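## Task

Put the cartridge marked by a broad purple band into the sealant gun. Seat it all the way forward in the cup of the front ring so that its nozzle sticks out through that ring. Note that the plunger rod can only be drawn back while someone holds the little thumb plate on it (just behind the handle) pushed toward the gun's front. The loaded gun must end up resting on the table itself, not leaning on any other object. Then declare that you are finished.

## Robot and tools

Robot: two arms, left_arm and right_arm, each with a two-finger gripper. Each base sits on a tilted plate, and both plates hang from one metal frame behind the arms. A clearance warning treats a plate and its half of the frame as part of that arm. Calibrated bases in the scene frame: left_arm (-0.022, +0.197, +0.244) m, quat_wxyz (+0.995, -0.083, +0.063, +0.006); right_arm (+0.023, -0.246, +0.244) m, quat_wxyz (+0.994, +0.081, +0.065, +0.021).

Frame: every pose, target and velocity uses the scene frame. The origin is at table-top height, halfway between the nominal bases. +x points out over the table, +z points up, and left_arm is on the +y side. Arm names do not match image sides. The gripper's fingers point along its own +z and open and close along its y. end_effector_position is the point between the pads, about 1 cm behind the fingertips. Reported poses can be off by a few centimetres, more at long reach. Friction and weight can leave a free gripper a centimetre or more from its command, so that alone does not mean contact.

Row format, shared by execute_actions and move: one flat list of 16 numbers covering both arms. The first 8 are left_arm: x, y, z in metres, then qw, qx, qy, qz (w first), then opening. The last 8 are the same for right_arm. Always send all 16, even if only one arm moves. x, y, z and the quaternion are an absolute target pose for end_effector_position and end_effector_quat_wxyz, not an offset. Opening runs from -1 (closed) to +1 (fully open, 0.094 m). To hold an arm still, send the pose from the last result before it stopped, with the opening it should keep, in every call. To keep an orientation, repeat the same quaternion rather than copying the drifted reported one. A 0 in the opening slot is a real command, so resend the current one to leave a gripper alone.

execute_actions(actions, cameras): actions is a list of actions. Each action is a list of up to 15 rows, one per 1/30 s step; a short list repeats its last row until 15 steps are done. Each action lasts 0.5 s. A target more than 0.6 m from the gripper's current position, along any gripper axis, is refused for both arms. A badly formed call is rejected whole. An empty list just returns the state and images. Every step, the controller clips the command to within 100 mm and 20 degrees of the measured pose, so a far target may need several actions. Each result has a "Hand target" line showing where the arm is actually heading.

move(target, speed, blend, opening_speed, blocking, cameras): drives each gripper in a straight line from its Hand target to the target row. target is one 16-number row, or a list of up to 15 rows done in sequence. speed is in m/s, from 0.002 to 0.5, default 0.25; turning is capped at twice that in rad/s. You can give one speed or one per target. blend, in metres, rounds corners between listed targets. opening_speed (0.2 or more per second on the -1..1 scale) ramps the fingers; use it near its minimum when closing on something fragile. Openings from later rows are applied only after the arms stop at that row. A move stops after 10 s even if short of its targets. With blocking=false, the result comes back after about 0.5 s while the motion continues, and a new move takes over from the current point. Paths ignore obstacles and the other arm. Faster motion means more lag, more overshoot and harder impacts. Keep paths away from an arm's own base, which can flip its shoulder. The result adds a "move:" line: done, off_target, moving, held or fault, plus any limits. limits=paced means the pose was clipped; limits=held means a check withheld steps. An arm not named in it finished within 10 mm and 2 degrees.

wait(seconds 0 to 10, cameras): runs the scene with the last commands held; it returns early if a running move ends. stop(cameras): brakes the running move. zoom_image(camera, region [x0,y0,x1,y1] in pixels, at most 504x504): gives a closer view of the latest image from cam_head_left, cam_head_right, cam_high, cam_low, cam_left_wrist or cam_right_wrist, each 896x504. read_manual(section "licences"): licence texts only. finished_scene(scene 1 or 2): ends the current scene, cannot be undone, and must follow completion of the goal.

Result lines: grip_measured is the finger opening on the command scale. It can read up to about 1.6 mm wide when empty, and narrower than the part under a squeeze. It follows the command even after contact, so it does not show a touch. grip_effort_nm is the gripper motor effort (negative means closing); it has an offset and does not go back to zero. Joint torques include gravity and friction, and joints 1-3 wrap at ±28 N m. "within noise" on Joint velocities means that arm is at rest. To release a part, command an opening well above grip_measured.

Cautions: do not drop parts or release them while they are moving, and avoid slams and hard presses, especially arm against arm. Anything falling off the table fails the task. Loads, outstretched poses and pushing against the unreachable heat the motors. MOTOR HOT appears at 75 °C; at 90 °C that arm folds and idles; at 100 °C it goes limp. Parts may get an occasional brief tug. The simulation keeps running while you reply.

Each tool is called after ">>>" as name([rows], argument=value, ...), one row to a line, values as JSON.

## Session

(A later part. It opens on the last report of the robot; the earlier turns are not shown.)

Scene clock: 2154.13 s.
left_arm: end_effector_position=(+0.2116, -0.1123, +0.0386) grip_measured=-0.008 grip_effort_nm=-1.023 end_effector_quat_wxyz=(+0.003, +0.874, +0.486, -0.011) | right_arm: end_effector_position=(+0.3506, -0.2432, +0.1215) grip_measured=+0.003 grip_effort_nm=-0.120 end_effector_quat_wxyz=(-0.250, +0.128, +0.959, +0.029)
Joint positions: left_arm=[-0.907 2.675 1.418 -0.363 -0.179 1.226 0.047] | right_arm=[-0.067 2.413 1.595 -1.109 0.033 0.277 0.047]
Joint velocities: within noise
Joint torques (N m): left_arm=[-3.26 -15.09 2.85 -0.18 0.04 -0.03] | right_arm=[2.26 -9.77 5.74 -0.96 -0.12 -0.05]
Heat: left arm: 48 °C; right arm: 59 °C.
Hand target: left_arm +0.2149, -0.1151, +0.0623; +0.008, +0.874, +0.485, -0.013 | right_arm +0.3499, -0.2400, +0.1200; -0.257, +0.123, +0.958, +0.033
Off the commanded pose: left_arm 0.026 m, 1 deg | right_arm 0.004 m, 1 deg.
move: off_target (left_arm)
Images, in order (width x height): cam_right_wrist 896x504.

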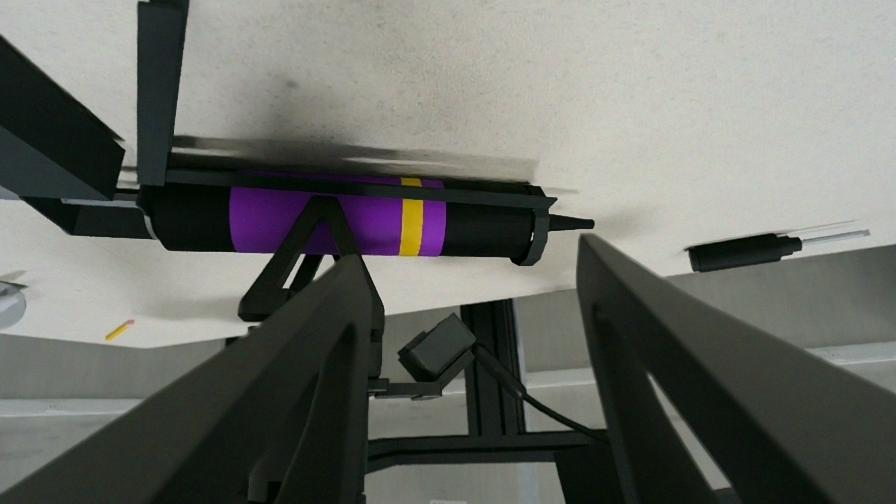

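>>> execute_actions(actions=[])

>>> zoom_image(camera="cam_right_wrist", region=[400, 130, 800, 330])

Scene clock: 2168.03 s.
left_arm: end_effector_position=(+0.2116, -0.1123, +0.0386) grip_measured=-0.008 grip_effort_nm=-1.028 end_effector_quat_wxyz=(+0.003, +0.874, +0.486, -0.011) | right_arm: end_effector_position=(+0.3505, -0.2432, +0.1216) grip_measured=+0.003 grip_effort_nm=-0.120 end_effector_quat_wxyz=(-0.250, +0.128, +0.959, +0.029)
Joint positions: left_arm=[-0.907 2.675 1.418 -0.363 -0.179 1.226 0.047] | right_arm=[-0.067 2.413 1.595 -1.11 0.033 0.277 0.047]
Joint velocities: within noise
Joint torques (N m): left_arm=[-3.14 -15.17 2.96 -0.2 0.04 -0.02] | right_arm=[2.3 -9.81 5.71 -0.95 -0.13 -0.05]
Heat: left arm: 49 °C; right arm: 58 °C.
Hand target: left_arm +0.2149, -0.1151, +0.0623; +0.008, +0.874, +0.485, -0.013 | right_arm +0.3499, -0.2400, +0.1201; -0.258, +0.123, +0.958, +0.033
Tool commands: left_gripper/opening=-0.1 right_gripper/opening=+0.0
Off the commanded pose: left_arm 0.026 m, 1 deg | right_arm 0.004 m, 1 deg.

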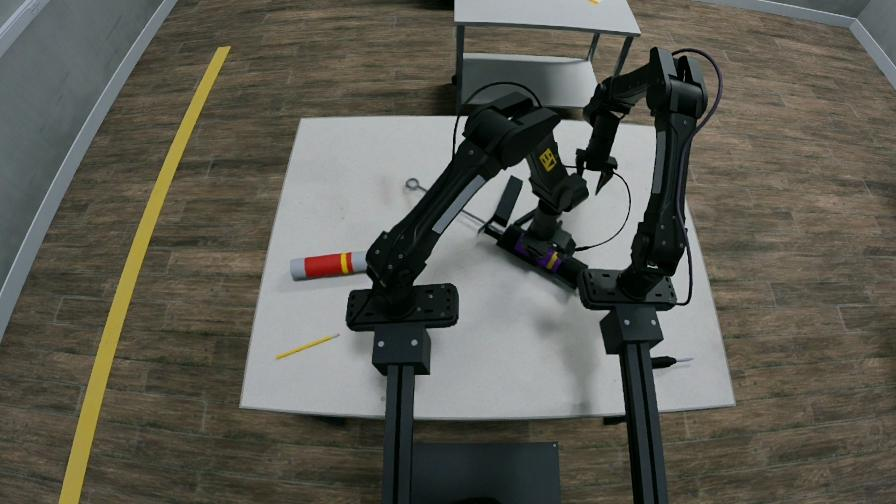

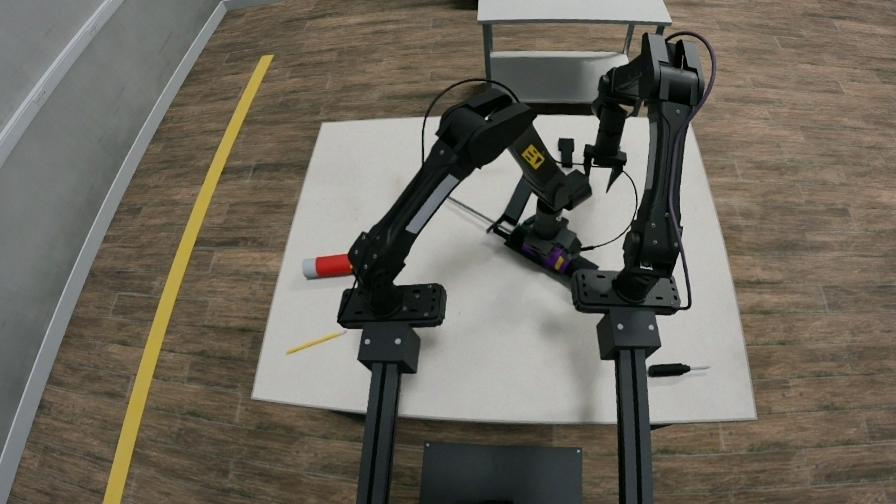

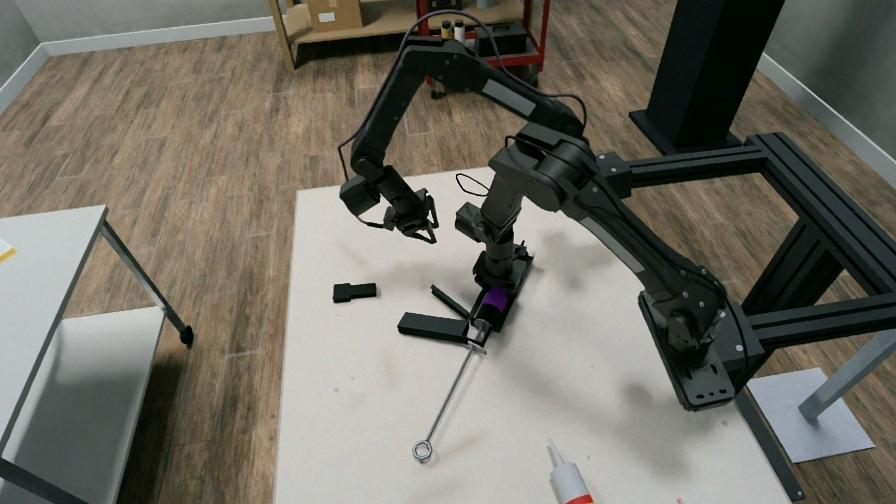

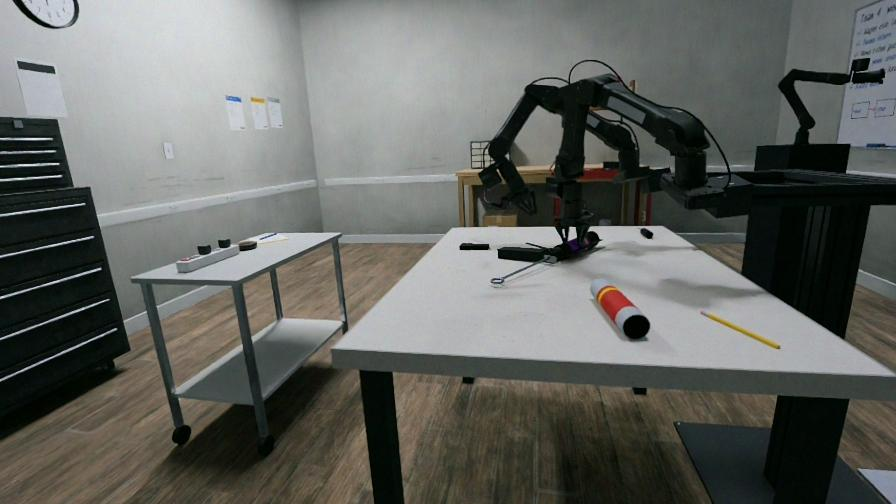

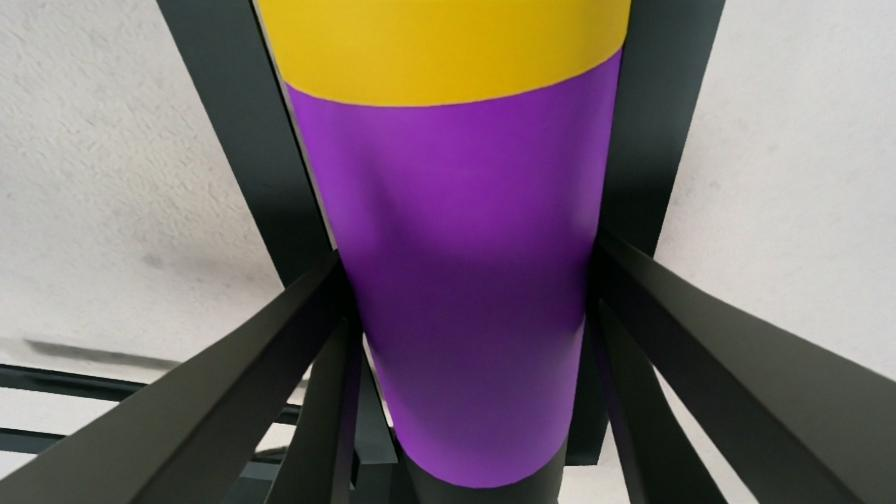

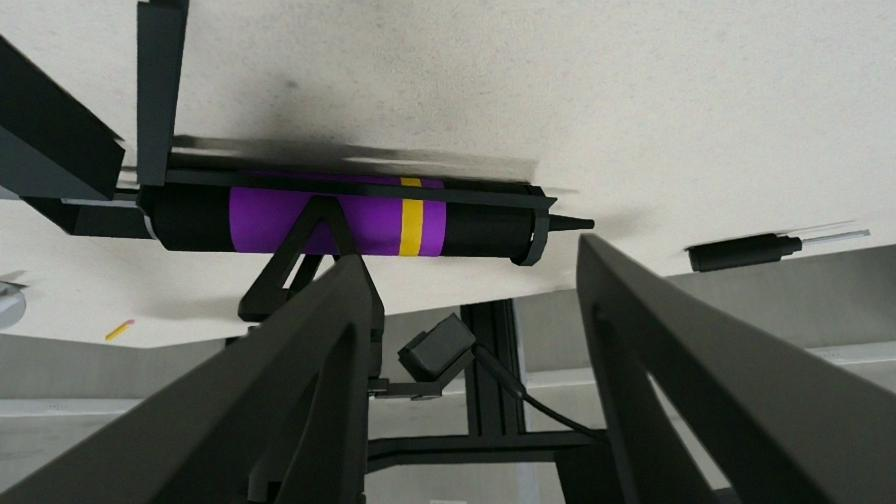

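Scaled by 1.260 from the camera's 896x504 image, which has a finer 1280x720 frame.

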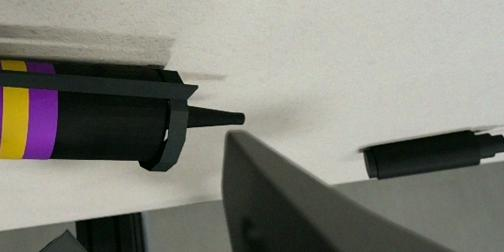

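>>> zoom_image(camera="cam_right_wrist", region=[430, 170, 600, 275])

Scaled by 2.965 from the camera's 896x504 image, which has a finer 1280x720 frame.

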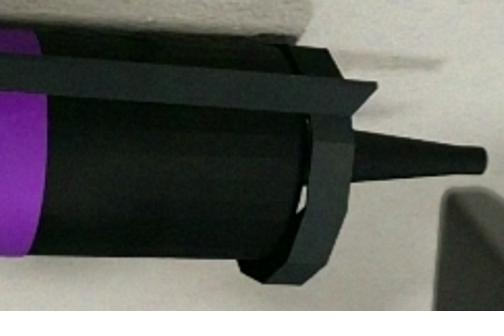

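>>> zoom_image(camera="cam_left_wrist", region=[270, 180, 520, 480])

>>> zoom_image(camera="cam_left_wrist", region=[500, 180, 750, 480])

>>> zoom_image(camera="cam_right_wrist", region=[200, 150, 450, 350])

Scaled by 1.680 from the camera's 896x504 image, which has a finer 1280x720 frame.

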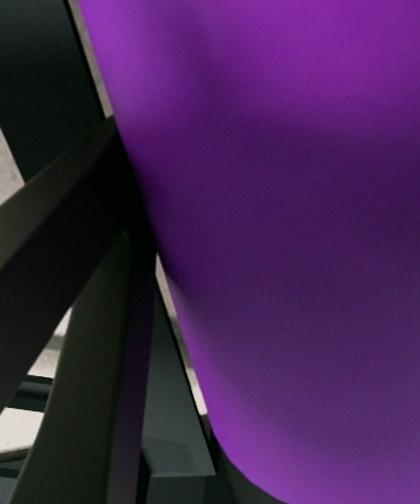

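Scaled by 1.680 from the camera's 896x504 image, which has a finer 1280x720 frame.

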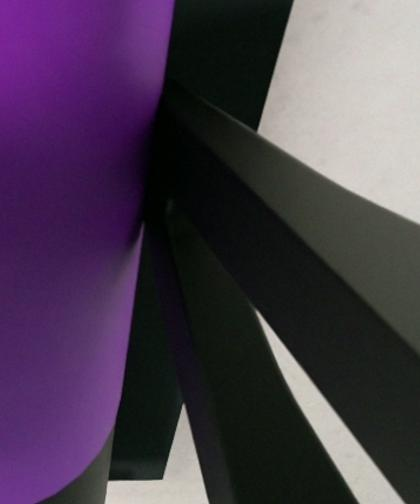

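Scaled by 2.016 from the camera's 896x504 image, which has a finer 1280x720 frame.

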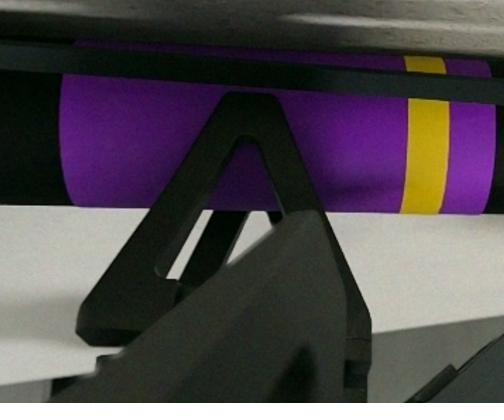

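>>> move(target=[0.2150,-0.1150,0.072,0.0075,0.8746,0.4848,-0.0135,-0.1,0.35,-0.24,0.12,-0.2567,0.123,0.954,0.0331,0], speed=0.03, cameras=["cam_right_wrist"])

>>> zoom_image(camera="cam_right_wrist", region=[430, 170, 600, 275])

Scene clock: 2204.27 s.
left_arm: end_effector_position=(+0.2113, -0.1093, +0.0438) grip_measured=-0.008 grip_effort_nm=-1.033 end_effector_quat_wxyz=(-0.001, +0.874, +0.485, -0.010) | right_arm: end_effector_position=(+0.3505, -0.2432, +0.1216) grip_measured=+0.003 grip_effort_nm=-0.120 end_effector_quat_wxyz=(-0.250, +0.128, +0.959, +0.029)
Joint positions: left_arm=[-0.907 2.657 1.41 -0.381 -0.182 1.226 0.047] | right_arm=[-0.067 2.413 1.595 -1.11 0.033 0.277 0.047]
Joint velocities: within noise
Joint torques (N m): left_arm=[-3.54 -15.53 3.08 -0.2 0.08 -0.04] | right_arm=[2.29 -9.84 5.65 -0.95 -0.13 -0.04]
Heat: left arm: 50 °C; right arm: 58 °C.
Hand target: left_arm +0.2148, -0.1150, +0.0701; +0.008, +0.874, +0.485, -0.013 | right_arm +0.3499, -0.2400, +0.1200; -0.257, +0.123, +0.958, +0.033
Off the commanded pose: left_arm 0.029 m, 1 deg | right_arm 0.004 m, 1 deg.
move: off_target (left_arm)
Images, in order (width x height): cam_right_wrist 896x504.

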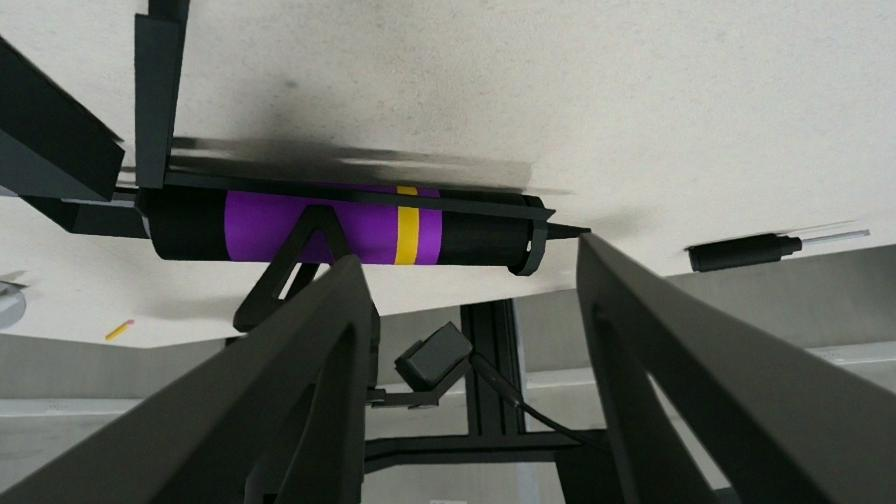

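Scaled by 2.965 from the camera's 896x504 image, which has a finer 1280x720 frame.

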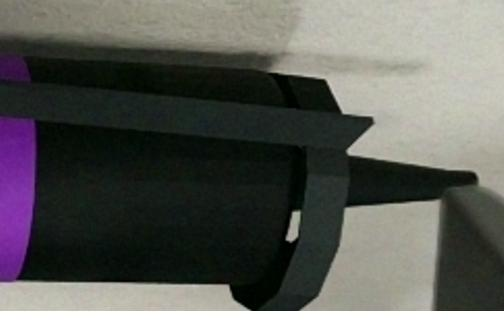

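>>> move(target=[0.2140,-0.1150,0.035,0.0075,0.8746,0.4848,-0.0135,-0.1,0.35,-0.24,0.12,-0.2567,0.123,0.954,0.0331,0], speed=0.03, cameras=["cam_right_wrist"])

>>> zoom_image(camera="cam_right_wrist", region=[430, 170, 600, 275])

Scene clock: 2213.23 s.
left_arm: end_effector_position=(+0.2118, -0.1114, +0.0394) grip_measured=-0.008 grip_effort_nm=-1.023 end_effector_quat_wxyz=(+0.005, +0.875, +0.484, -0.010) | right_arm: end_effector_position=(+0.3505, -0.2432, +0.1216) grip_measured=+0.003 grip_effort_nm=-0.125 end_effector_quat_wxyz=(-0.250, +0.128, +0.959, +0.029)
Joint positions: left_arm=[-0.907 2.669 1.41 -0.357 -0.182 1.23 0.047] | right_arm=[-0.067 2.413 1.595 -1.11 0.033 0.277 0.047]
Joint velocities: within noise
Joint torques (N m): left_arm=[-2.03 -8.53 5.74 0.29 0.08 0.11] | right_arm=[2.29 -9.76 5.7 -0.97 -0.14 -0.04]
Heat: left arm: 50 °C; right arm: 58 °C.
Hand target: left_arm +0.2139, -0.1148, +0.0351; +0.008, +0.875, +0.485, -0.013 | right_arm +0.3499, -0.2400, +0.1200; -0.257, +0.123, +0.958, +0.033
Off the commanded pose: left_arm 0.006 m, 1 deg | right_arm 0.004 m, 1 deg.
move: done
Images, in order (width x height): cam_right_wrist 896x504.

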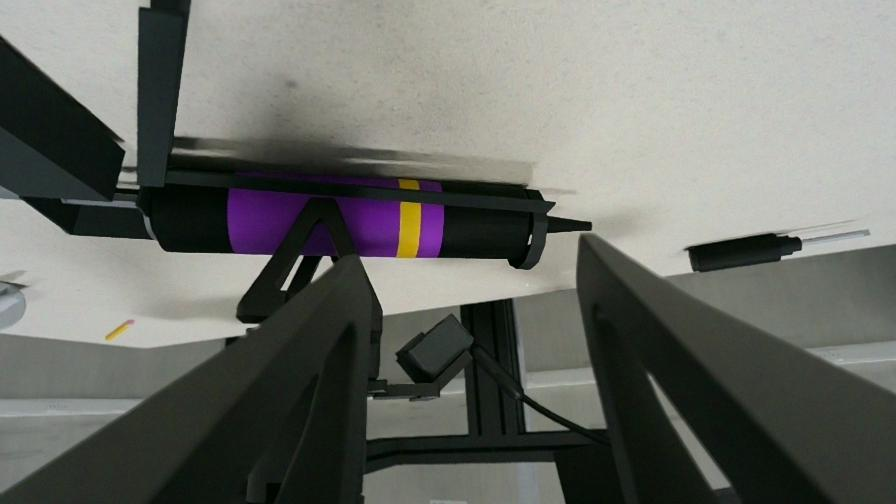

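Scaled by 2.965 from the camera's 896x504 image, which has a finer 1280x720 frame.

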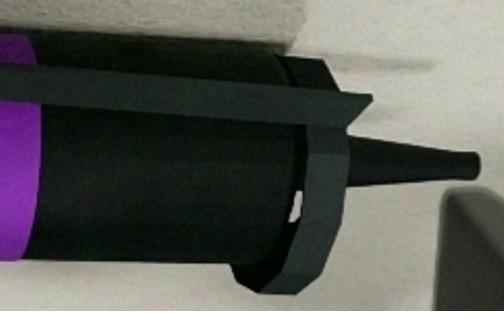

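>>> move(target=[0.2140,-0.1150,0.031,0.0075,0.8746,0.4848,-0.0135,-0.1,0.35,-0.24,0.12,-0.2567,0.123,0.954,0.0331,0], speed=0.03, cameras=[])

>>> move(target=[0.2140,-0.1150,0.029,0.0075,0.8746,0.4848,-0.0135,0.15,0.35,-0.24,0.12,-0.2567,0.123,0.954,0.0331,0], speed=0.03, opening_speed=0.4, cameras=["cam_right_wrist", "cam_left_wrist"])

>>> zoom_image(camera="cam_right_wrist", region=[430, 170, 600, 275])

Scene clock: 2216.80 s.
left_arm: end_effector_position=(+0.2123, -0.1120, +0.0381) grip_measured=-0.008 grip_effort_nm=-1.023 end_effector_quat_wxyz=(+0.006, +0.874, +0.485, -0.009) | right_arm: end_effector_position=(+0.3505, -0.2432, +0.1216) grip_measured=+0.003 grip_effort_nm=-0.120 end_effector_quat_wxyz=(-0.250, +0.128, +0.959, +0.029)
Joint positions: left_arm=[-0.906 2.674 1.412 -0.353 -0.182 1.23 0.047] | right_arm=[-0.067 2.413 1.595 -1.11 0.033 0.277 0.047]
Joint velocities: within noise
Joint torques (N m): left_arm=[-2.11 -7.88 5.72 0.31 0.11 0.1] | right_arm=[2.25 -9.74 5.72 -0.95 -0.14 -0.07]
Heat: left arm: 49 °C; right arm: 58 °C.
Hand target: left_arm +0.2140, -0.1148, +0.0312; +0.008, +0.874, +0.485, -0.013 | right_arm +0.3499, -0.2400, +0.1200; -0.257, +0.123, +0.958, +0.033
Off the commanded pose: left_arm 0.008 m, 1 deg | right_arm 0.004 m, 1 deg.
move: done
No camera images: "cameras" was empty.

Scene clock: 2217.63 s.
left_arm: end_effector_position=(+0.2140, -0.1133, +0.0382) grip_measured=+0.147 grip_effort_nm=0.144 end_effector_quat_wxyz=(+0.008, +0.874, +0.486, -0.009) | right_arm: end_effector_position=(+0.3505, -0.2432, +0.1216) grip_measured=+0.003 grip_effort_nm=-0.120 end_effector_quat_wxyz=(-0.250, +0.128, +0.959, +0.029)
Joint positions: left_arm=[-0.905 2.675 1.418 -0.353 -0.182 1.231 0.054] | right_arm=[-0.067 2.413 1.595 -1.11 0.033 0.277 0.047]
Joint velocities: within noise
Joint torques (N m): left_arm=[-2.04 -7.57 5.59 0.37 0.07 0.1] | right_arm=[2.3 -9.77 5.7 -0.95 -0.13 -0.07]
Heat: left arm: 49 °C; right arm: 58 °C.
Hand target: left_arm +0.2139, -0.1148, +0.0293; +0.008, +0.874, +0.485, -0.013 | right_arm +0.3499, -0.2400, +0.1200; -0.257, +0.123, +0.958, +0.033
Off the commanded pose: left_arm 0.009 m, 1 deg | right_arm 0.004 m, 1 deg.
move: done
Images, in order (width x height): cam_left_wrist 896x504, cam_right_wrist 896x504.

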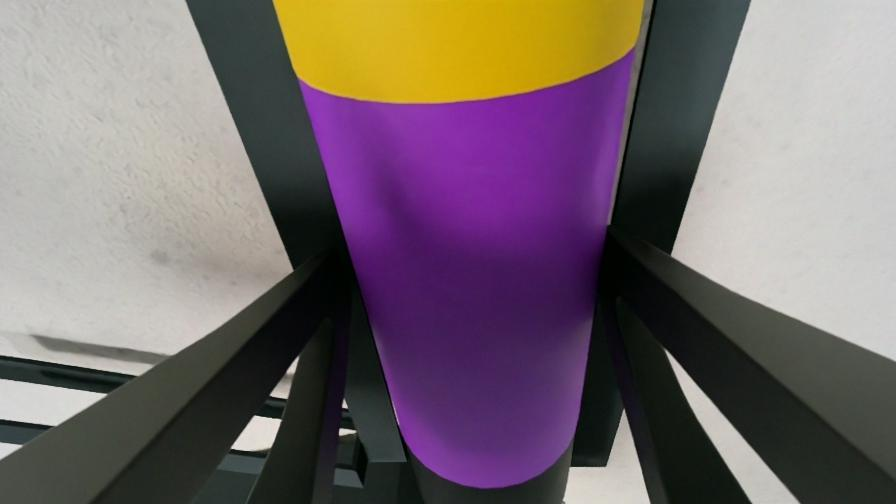

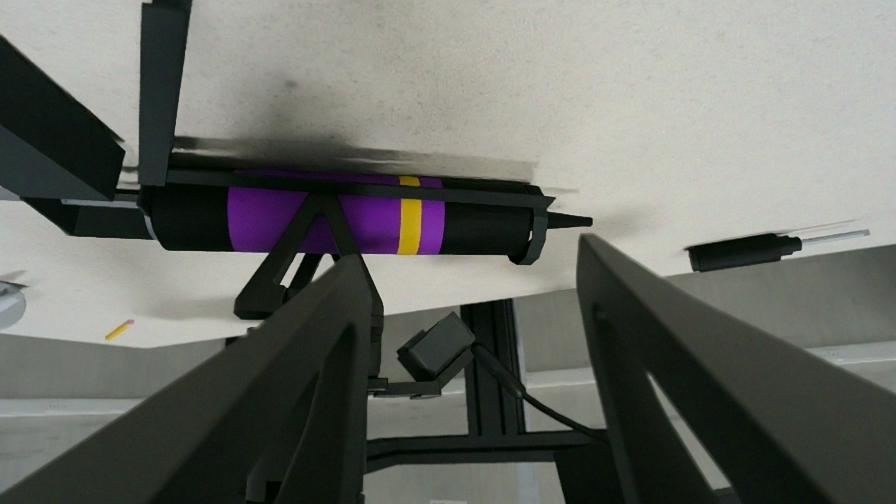

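Scaled by 2.965 from the camera's 896x504 image, which has a finer 1280x720 frame.

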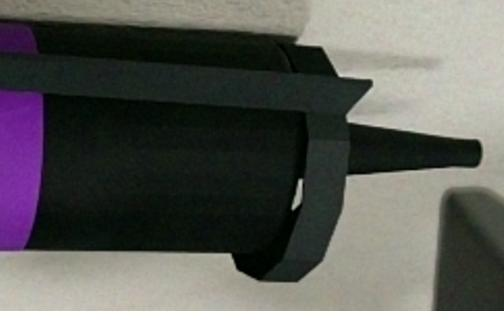

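>>> move([
  [0.2140,-0.1150,0.06,0.0,0.8746,0.4848,0.0,0.35,0.35,-0.24,0.12,-0.2567,0.123,0.954,0.0331,0],
  [0.2140,-0.1150,0.10,0.0,0.8746,0.4848,0.0,0.35,0.35,-0.24,0.12,-0.2567,0.123,0.954,0.0331,0],
  [0.177,-0.180,0.10,0.0,0.8746,0.4848,0.0,0.35,0.35,-0.24,0.12,-0.2567,0.123,0.954,0.0331,0],
], speed=0.08)

Scene clock: 2240.20 s.
left_arm: end_effector_position=(+0.1847, -0.1779, +0.1065) grip_measured=+0.347 grip_effort_nm=0.139 end_effector_quat_wxyz=(+0.011, +0.874, +0.487, +0.004) | right_arm: end_effector_position=(+0.3504, -0.2432, +0.1216) grip_measured=+0.003 grip_effort_nm=-0.115 end_effector_quat_wxyz=(-0.250, +0.128, +0.959, +0.029)
Joint positions: left_arm=[-1.093 2.623 1.615 -0.629 -0.196 1.039 0.063] | right_arm=[-0.067 2.413 1.595 -1.11 0.033 0.277 0.047]
Joint velocities: within noise
Joint torques (N m): left_arm=[-3.54 -8.38 7.35 0.11 0.09 -0.14] | right_arm=[2.33 -9.83 5.71 -0.95 -0.13 -0.03]
Heat: left arm: 46 °C; right arm: 58 °C.
Hand target: left_arm +0.1770, -0.1797, +0.1001; +0.000, +0.875, +0.485, +0.000 | right_arm +0.3499, -0.2400, +0.1201; -0.258, +0.123, +0.958, +0.033
Off the commanded pose: left_arm 0.010 m, 1 deg | right_arm 0.004 m, 1 deg.
move: done

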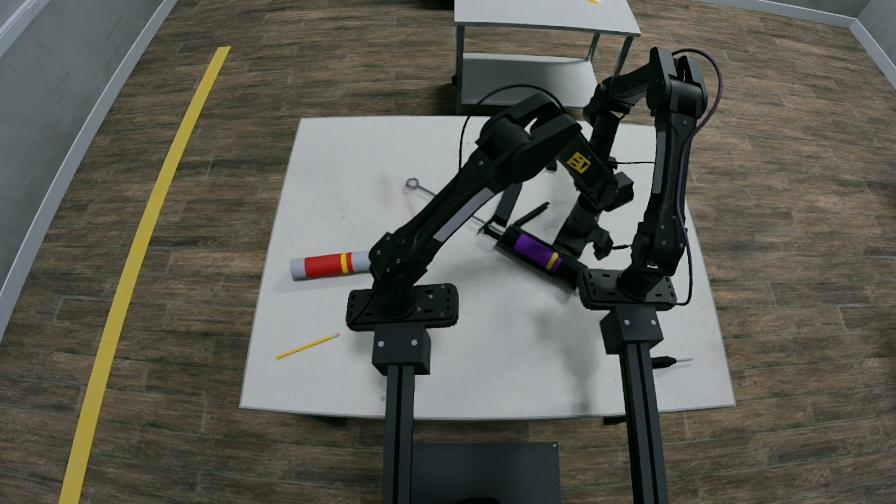

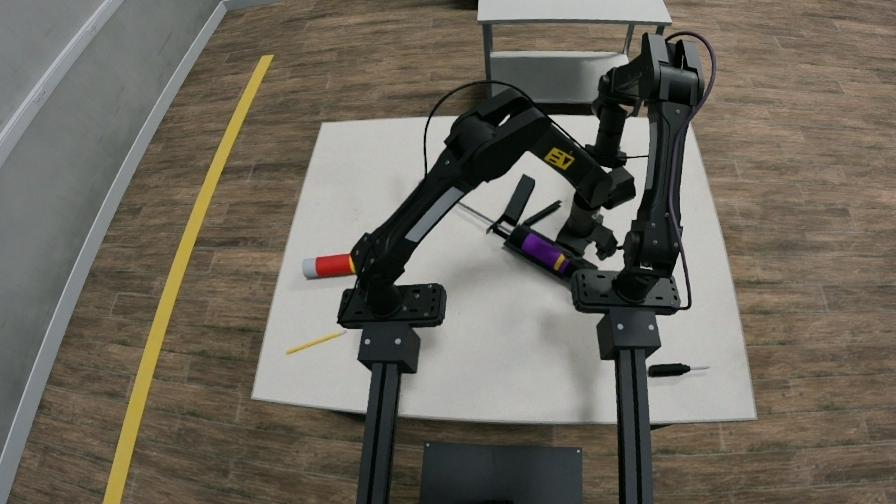

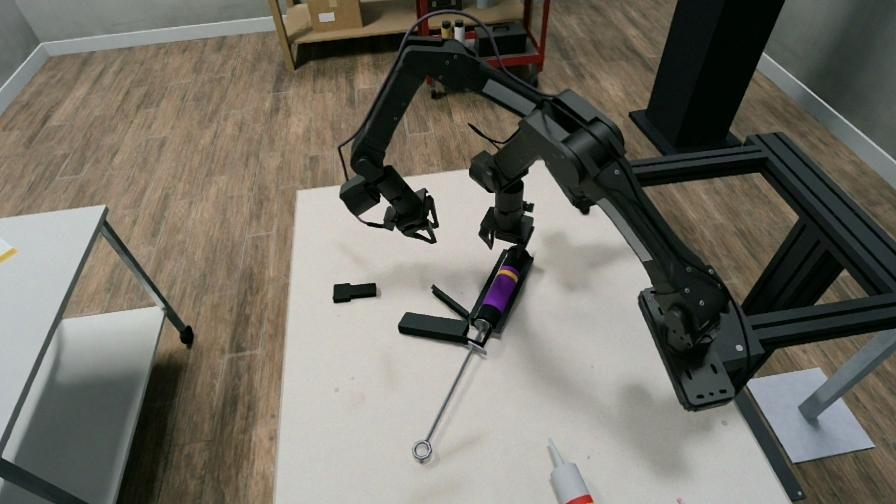

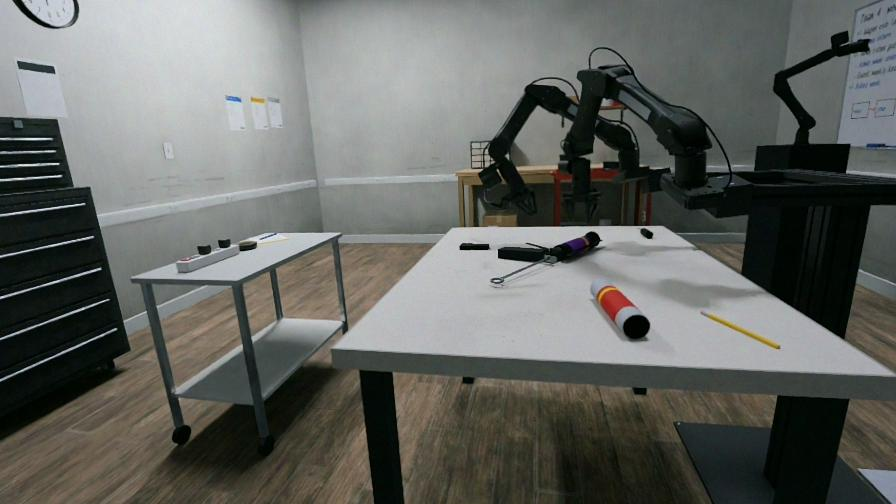

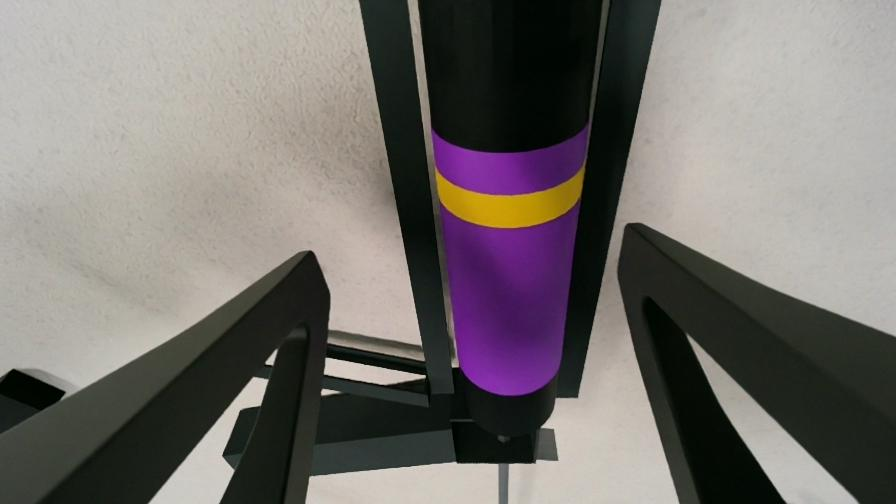

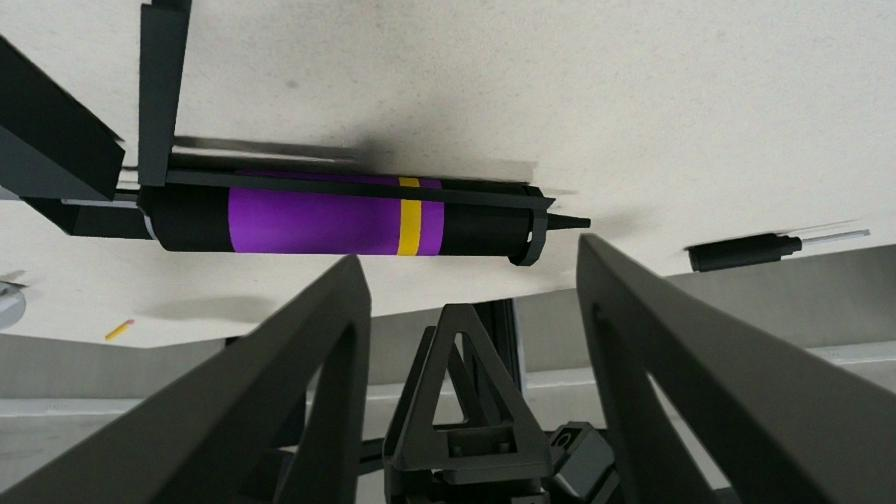

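>>> move(target=[0.168,-0.174,0.065,0.0,0.8746,0.4848,0.0,0.35,0.35,-0.24,0.12,-0.2567,0.123,0.954,0.0331,0], speed=0.08, cameras=["cam_left_wrist","cam_right_wrist"])

Scene clock: 2246.07 s.
left_arm: end_effector_position=(+0.1760, -0.1742, +0.0752) grip_measured=+0.347 grip_effort_nm=0.139 end_effector_quat_wxyz=(+0.005, +0.874, +0.486, +0.004) | right_arm: end_effector_position=(+0.3504, -0.2432, +0.1216) grip_measured=+0.003 grip_effort_nm=-0.125 end_effector_quat_wxyz=(-0.250, +0.128, +0.959, +0.029)
Joint positions: left_arm=[-1.093 2.693 1.599 -0.556 -0.196 1.038 0.063] | right_arm=[-0.067 2.413 1.595 -1.11 0.033 0.277 0.047]
Joint velocities: within noise
Joint torques (N m): left_arm=[-3.38 -8.81 4.53 0.4 0.05 -0.11] | right_arm=[2.33 -9.81 5.7 -0.96 -0.13 -0.04]
Heat: left arm: 46 °C; right arm: 58 °C.
Hand target: left_arm +0.1680, -0.1737, +0.0653; +0.000, +0.875, +0.485, +0.000 | right_arm +0.3499, -0.2400, +0.1200; -0.258, +0.123, +0.958, +0.033
Off the commanded pose: left_arm 0.013 m, 1 deg | right_arm 0.004 m, 1 deg.
move: off_target (left_arm)
Images, in order (width x height): cam_left_wrist 896x504, cam_right_wrist 896x504.

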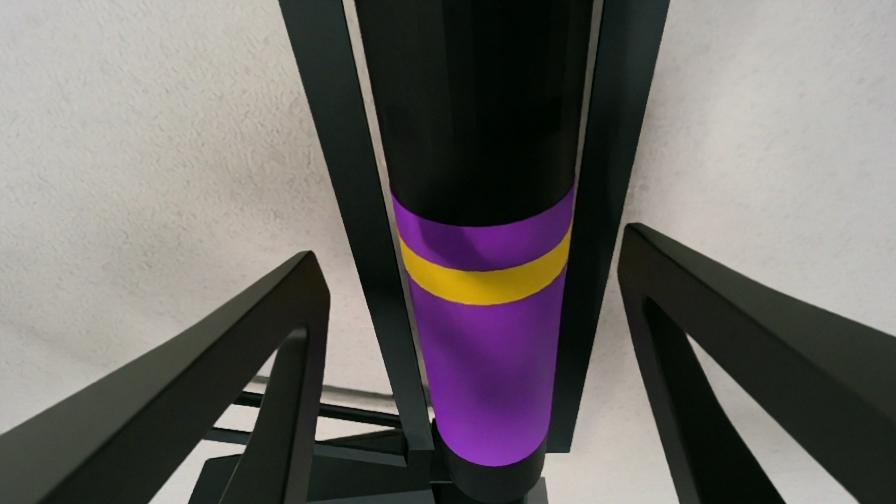

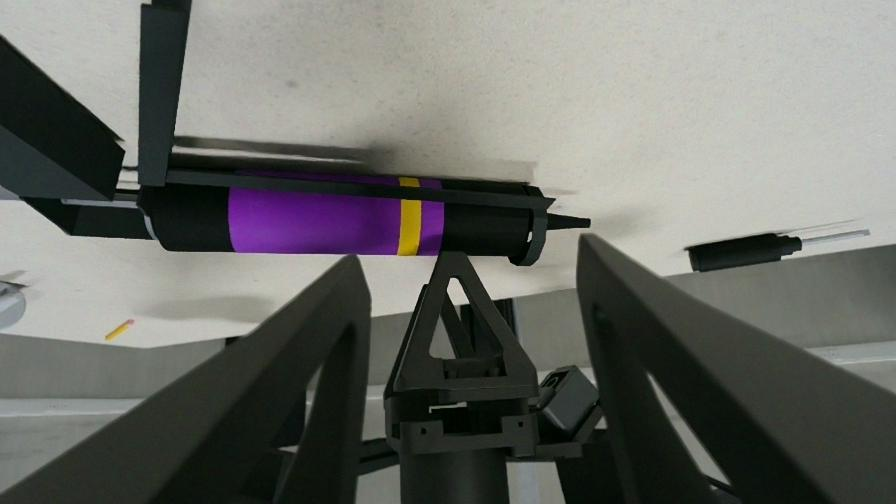

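>>> zoom_image(camera="cam_left_wrist", region=[320, 0, 620, 500])

Scaled by 1.008 from the camera's 896x504 image, which has a finer 1280x720 frame.

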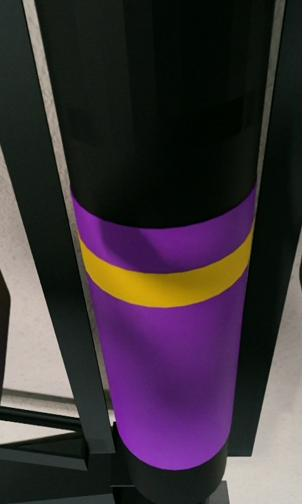

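>>> move(target=[0.161,-0.170,0.045,0.0,0.8746,0.4848,0.0,0.25,0.35,-0.24,0.12,-0.2567,0.123,0.954,0.0331,0], speed=0.08, cameras=["cam_left_wrist","cam_right_wrist"])

Scene clock: 2252.20 s.
left_arm: end_effector_position=(+0.1701, -0.1710, +0.0555) grip_measured=+0.253 grip_effort_nm=-0.134 end_effector_quat_wxyz=(+0.006, +0.874, +0.486, +0.004) | right_arm: end_effector_position=(+0.3504, -0.2432, +0.1216) grip_measured=+0.003 grip_effort_nm=-0.125 end_effector_quat_wxyz=(-0.250, +0.128, +0.959, +0.029)
Joint positions: left_arm=[-1.093 2.733 1.577 -0.492 -0.196 1.038 0.059] | right_arm=[-0.067 2.413 1.595 -1.11 0.033 0.277 0.047]
Joint velocities: within noise
Joint torques (N m): left_arm=[-3.48 -8.57 4.1 0.42 0.06 -0.1] | right_arm=[2.28 -9.77 5.75 -0.95 -0.14 -0.06]
Heat: left arm: 47 °C; right arm: 58 °C.
Hand target: left_arm +0.1610, -0.1697, +0.0454; +0.000, +0.875, +0.485, +0.000 | right_arm +0.3499, -0.2400, +0.1200; -0.257, +0.123, +0.958, +0.033
Off the commanded pose: left_arm 0.014 m, 1 deg | right_arm 0.004 m, 1 deg.
move: off_target (left_arm)
Images, in order (width x height): cam_left_wrist 896x504, cam_right_wrist 896x504.

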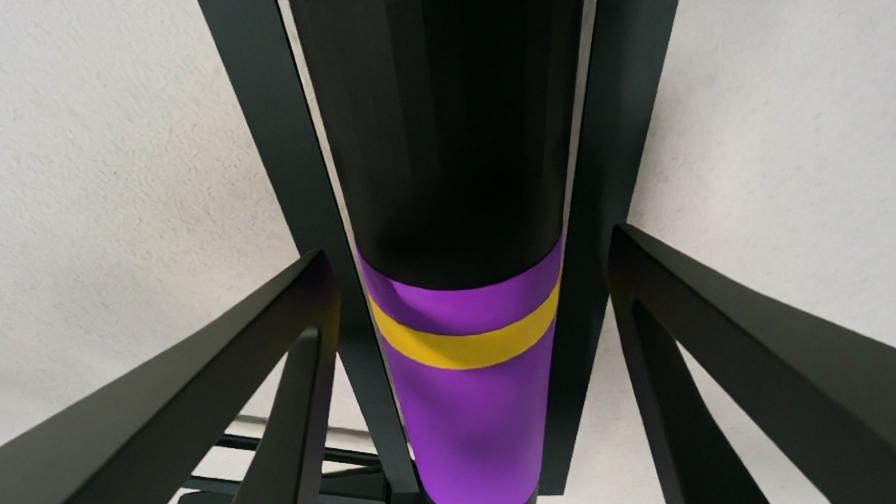

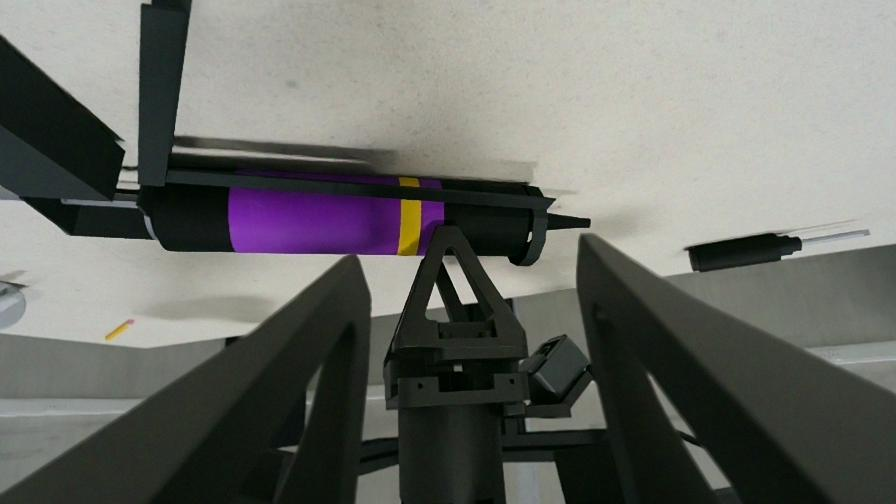

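>>> move(target=[0.163,-0.171,0.029,0.0,0.8746,0.4848,0.0,0.22,0.35,-0.24,0.12,-0.2567,0.123,0.954,0.0331,0], speed=0.06, cameras=["cam_left_wrist","cam_right_wrist"])

Scene clock: 2254.93 s.
left_arm: end_effector_position=(+0.1665, -0.1700, +0.0407) grip_measured=+0.223 grip_effort_nm=-0.139 end_effector_quat_wxyz=(+0.004, +0.874, +0.486, +0.004) | right_arm: end_effector_position=(+0.3504, -0.2432, +0.1216) grip_measured=+0.003 grip_effort_nm=-0.125 end_effector_quat_wxyz=(-0.250, +0.128, +0.959, +0.029)
Joint positions: left_arm=[-1.093 2.773 1.583 -0.463 -0.197 1.038 0.057] | right_arm=[-0.067 2.413 1.595 -1.11 0.033 0.277 0.047]
Joint velocities: within noise
Joint torques (N m): left_arm=[-2.59 -7.91 5.93 0.32 0.06 0.03] | right_arm=[2.25 -9.83 5.7 -0.97 -0.14 -0.06]
Heat: left arm: 47 °C; right arm: 58 °C.
Hand target: left_arm +0.1629, -0.1706, +0.0293; +0.000, +0.875, +0.485, +0.000 | right_arm +0.3499, -0.2400, +0.1200; -0.257, +0.123, +0.958, +0.033
Off the commanded pose: left_arm 0.012 m, 1 deg | right_arm 0.004 m, 1 deg.
move: off_target (left_arm)
Images, in order (width x height): cam_left_wrist 896x504, cam_right_wrist 896x504.

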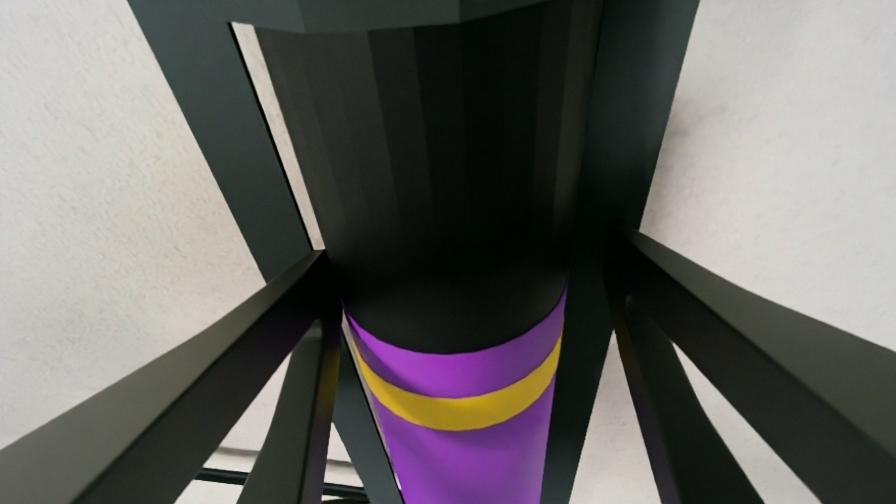

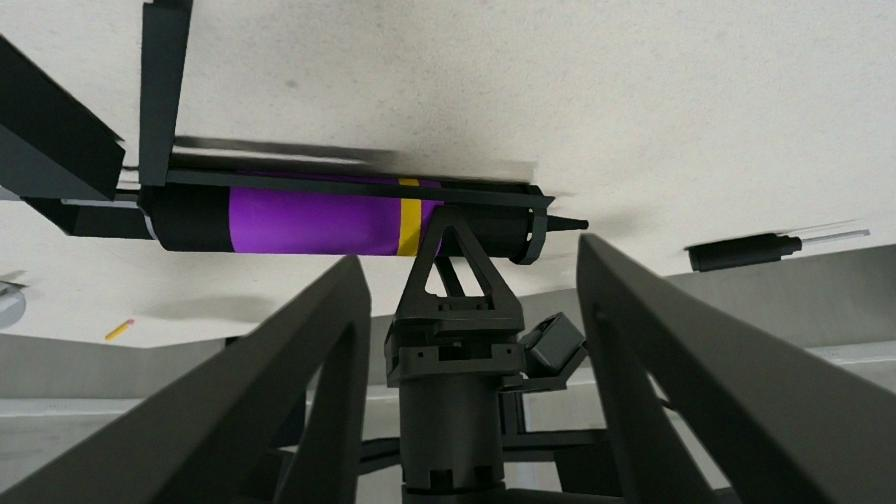

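>>> zoom_image(camera="cam_left_wrist", region=[200, 0, 700, 260])

Scaled by 1.008 from the camera's 896x504 image, which has a finer 1280x720 frame.

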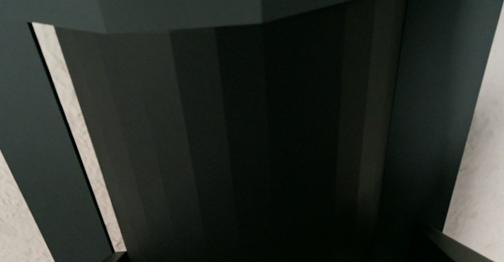

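>>> move(target=[0.168,-0.174,0.029,0.0,0.8746,0.4848,0.0,0.22,0.35,-0.24,0.12,-0.2567,0.123,0.954,0.0331,0], speed=0.06, cameras=[])

>>> move(target=[0.168,-0.174,0.029,0.0,0.8746,0.4848,0.0,-0.1,0.35,-0.24,0.12,-0.2567,0.123,0.954,0.0331,0], speed=0.06, opening_speed=0.3, cameras=["cam_left_wrist","cam_right_wrist"])

>>> zoom_image(camera="cam_right_wrist", region=[430, 170, 600, 275])

Scene clock: 2265.50 s.
left_arm: end_effector_position=(+0.1671, -0.1711, +0.0405) grip_measured=+0.223 grip_effort_nm=-0.134 end_effector_quat_wxyz=(-0.002, +0.875, +0.485, +0.004) | right_arm: end_effector_position=(+0.3504, -0.2432, +0.1216) grip_measured=+0.003 grip_effort_nm=-0.115 end_effector_quat_wxyz=(-0.250, +0.128, +0.959, +0.029)
Joint positions: left_arm=[-1.093 2.783 1.608 -0.488 -0.197 1.039 0.057] | right_arm=[-0.067 2.413 1.595 -1.11 0.033 0.277 0.047]
Joint velocities: within noise
Joint torques (N m): left_arm=[-1.92 -8.01 6.56 0.37 0.1 0.09] | right_arm=[2.25 -9.78 5.67 -0.96 -0.12 -0.03]
Heat: left arm: 48 °C; right arm: 58 °C.
Hand target: left_arm +0.1679, -0.1737, +0.0294; +0.000, +0.875, +0.485, +0.000 | right_arm +0.3499, -0.2400, +0.1200; -0.257, +0.124, +0.958, +0.033
Off the commanded pose: left_arm 0.012 m, 1 deg | right_arm 0.004 m, 1 deg.
move: off_target (left_arm)
No camera images: "cameras" was empty.

Scene clock: 2266.77 s.
left_arm: end_effector_position=(+0.1691, -0.1732, +0.0407) grip_measured=-0.024 grip_effort_nm=-0.999 end_effector_quat_wxyz=(+0.003, +0.874, +0.485, +0.004) | right_arm: end_effector_position=(+0.3504, -0.2432, +0.1216) grip_measured=+0.003 grip_effort_nm=-0.125 end_effector_quat_wxyz=(-0.250, +0.128, +0.959, +0.029)
Joint positions: left_arm=[-1.091 2.784 1.612 -0.482 -0.197 1.04 0.046] | right_arm=[-0.067 2.413 1.595 -1.11 0.033 0.277 0.047]
Joint velocities: within noise
Joint torques (N m): left_arm=[-2.07 -7.92 6.22 0.37 0.07 0.09] | right_arm=[2.24 -9.81 5.72 -0.95 -0.11 -0.03]
Heat: left arm: 48 °C; right arm: 58 °C.
Hand target: left_arm +0.1678, -0.1736, +0.0293; +0.000, +0.875, +0.485, +0.000 | right_arm +0.3499, -0.2400, +0.1200; -0.257, +0.124, +0.958, +0.033
Off the commanded pose: left_arm 0.012 m, 1 deg | right_arm 0.004 m, 1 deg.
move: off_target (left_arm)
Images, in order (width x height): cam_left_wrist 896x504, cam_right_wrist 896x504.

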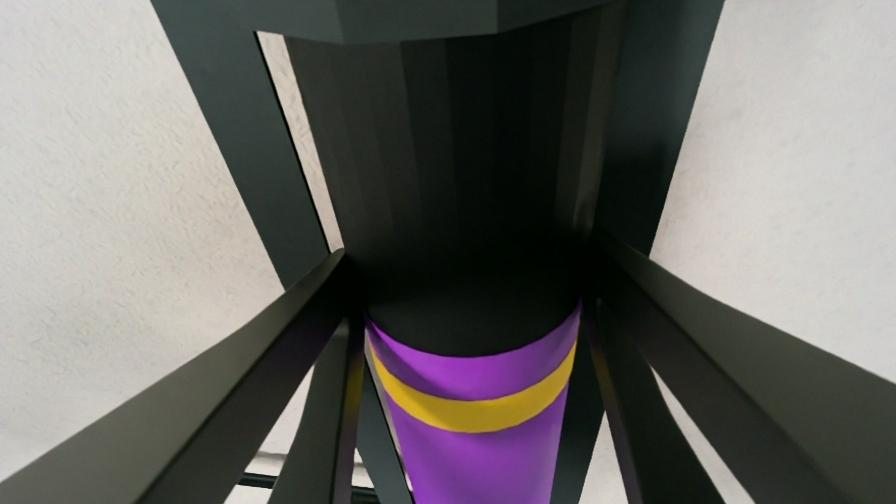

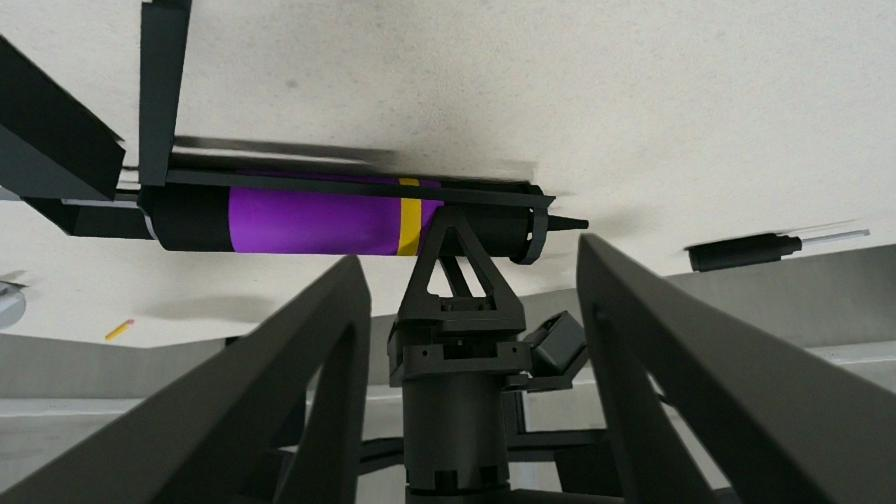

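Scaled by 2.965 from the camera's 896x504 image, which has a finer 1280x720 frame.

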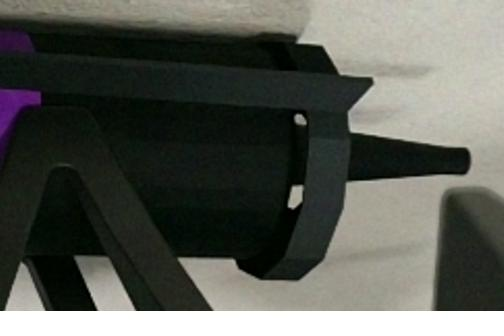

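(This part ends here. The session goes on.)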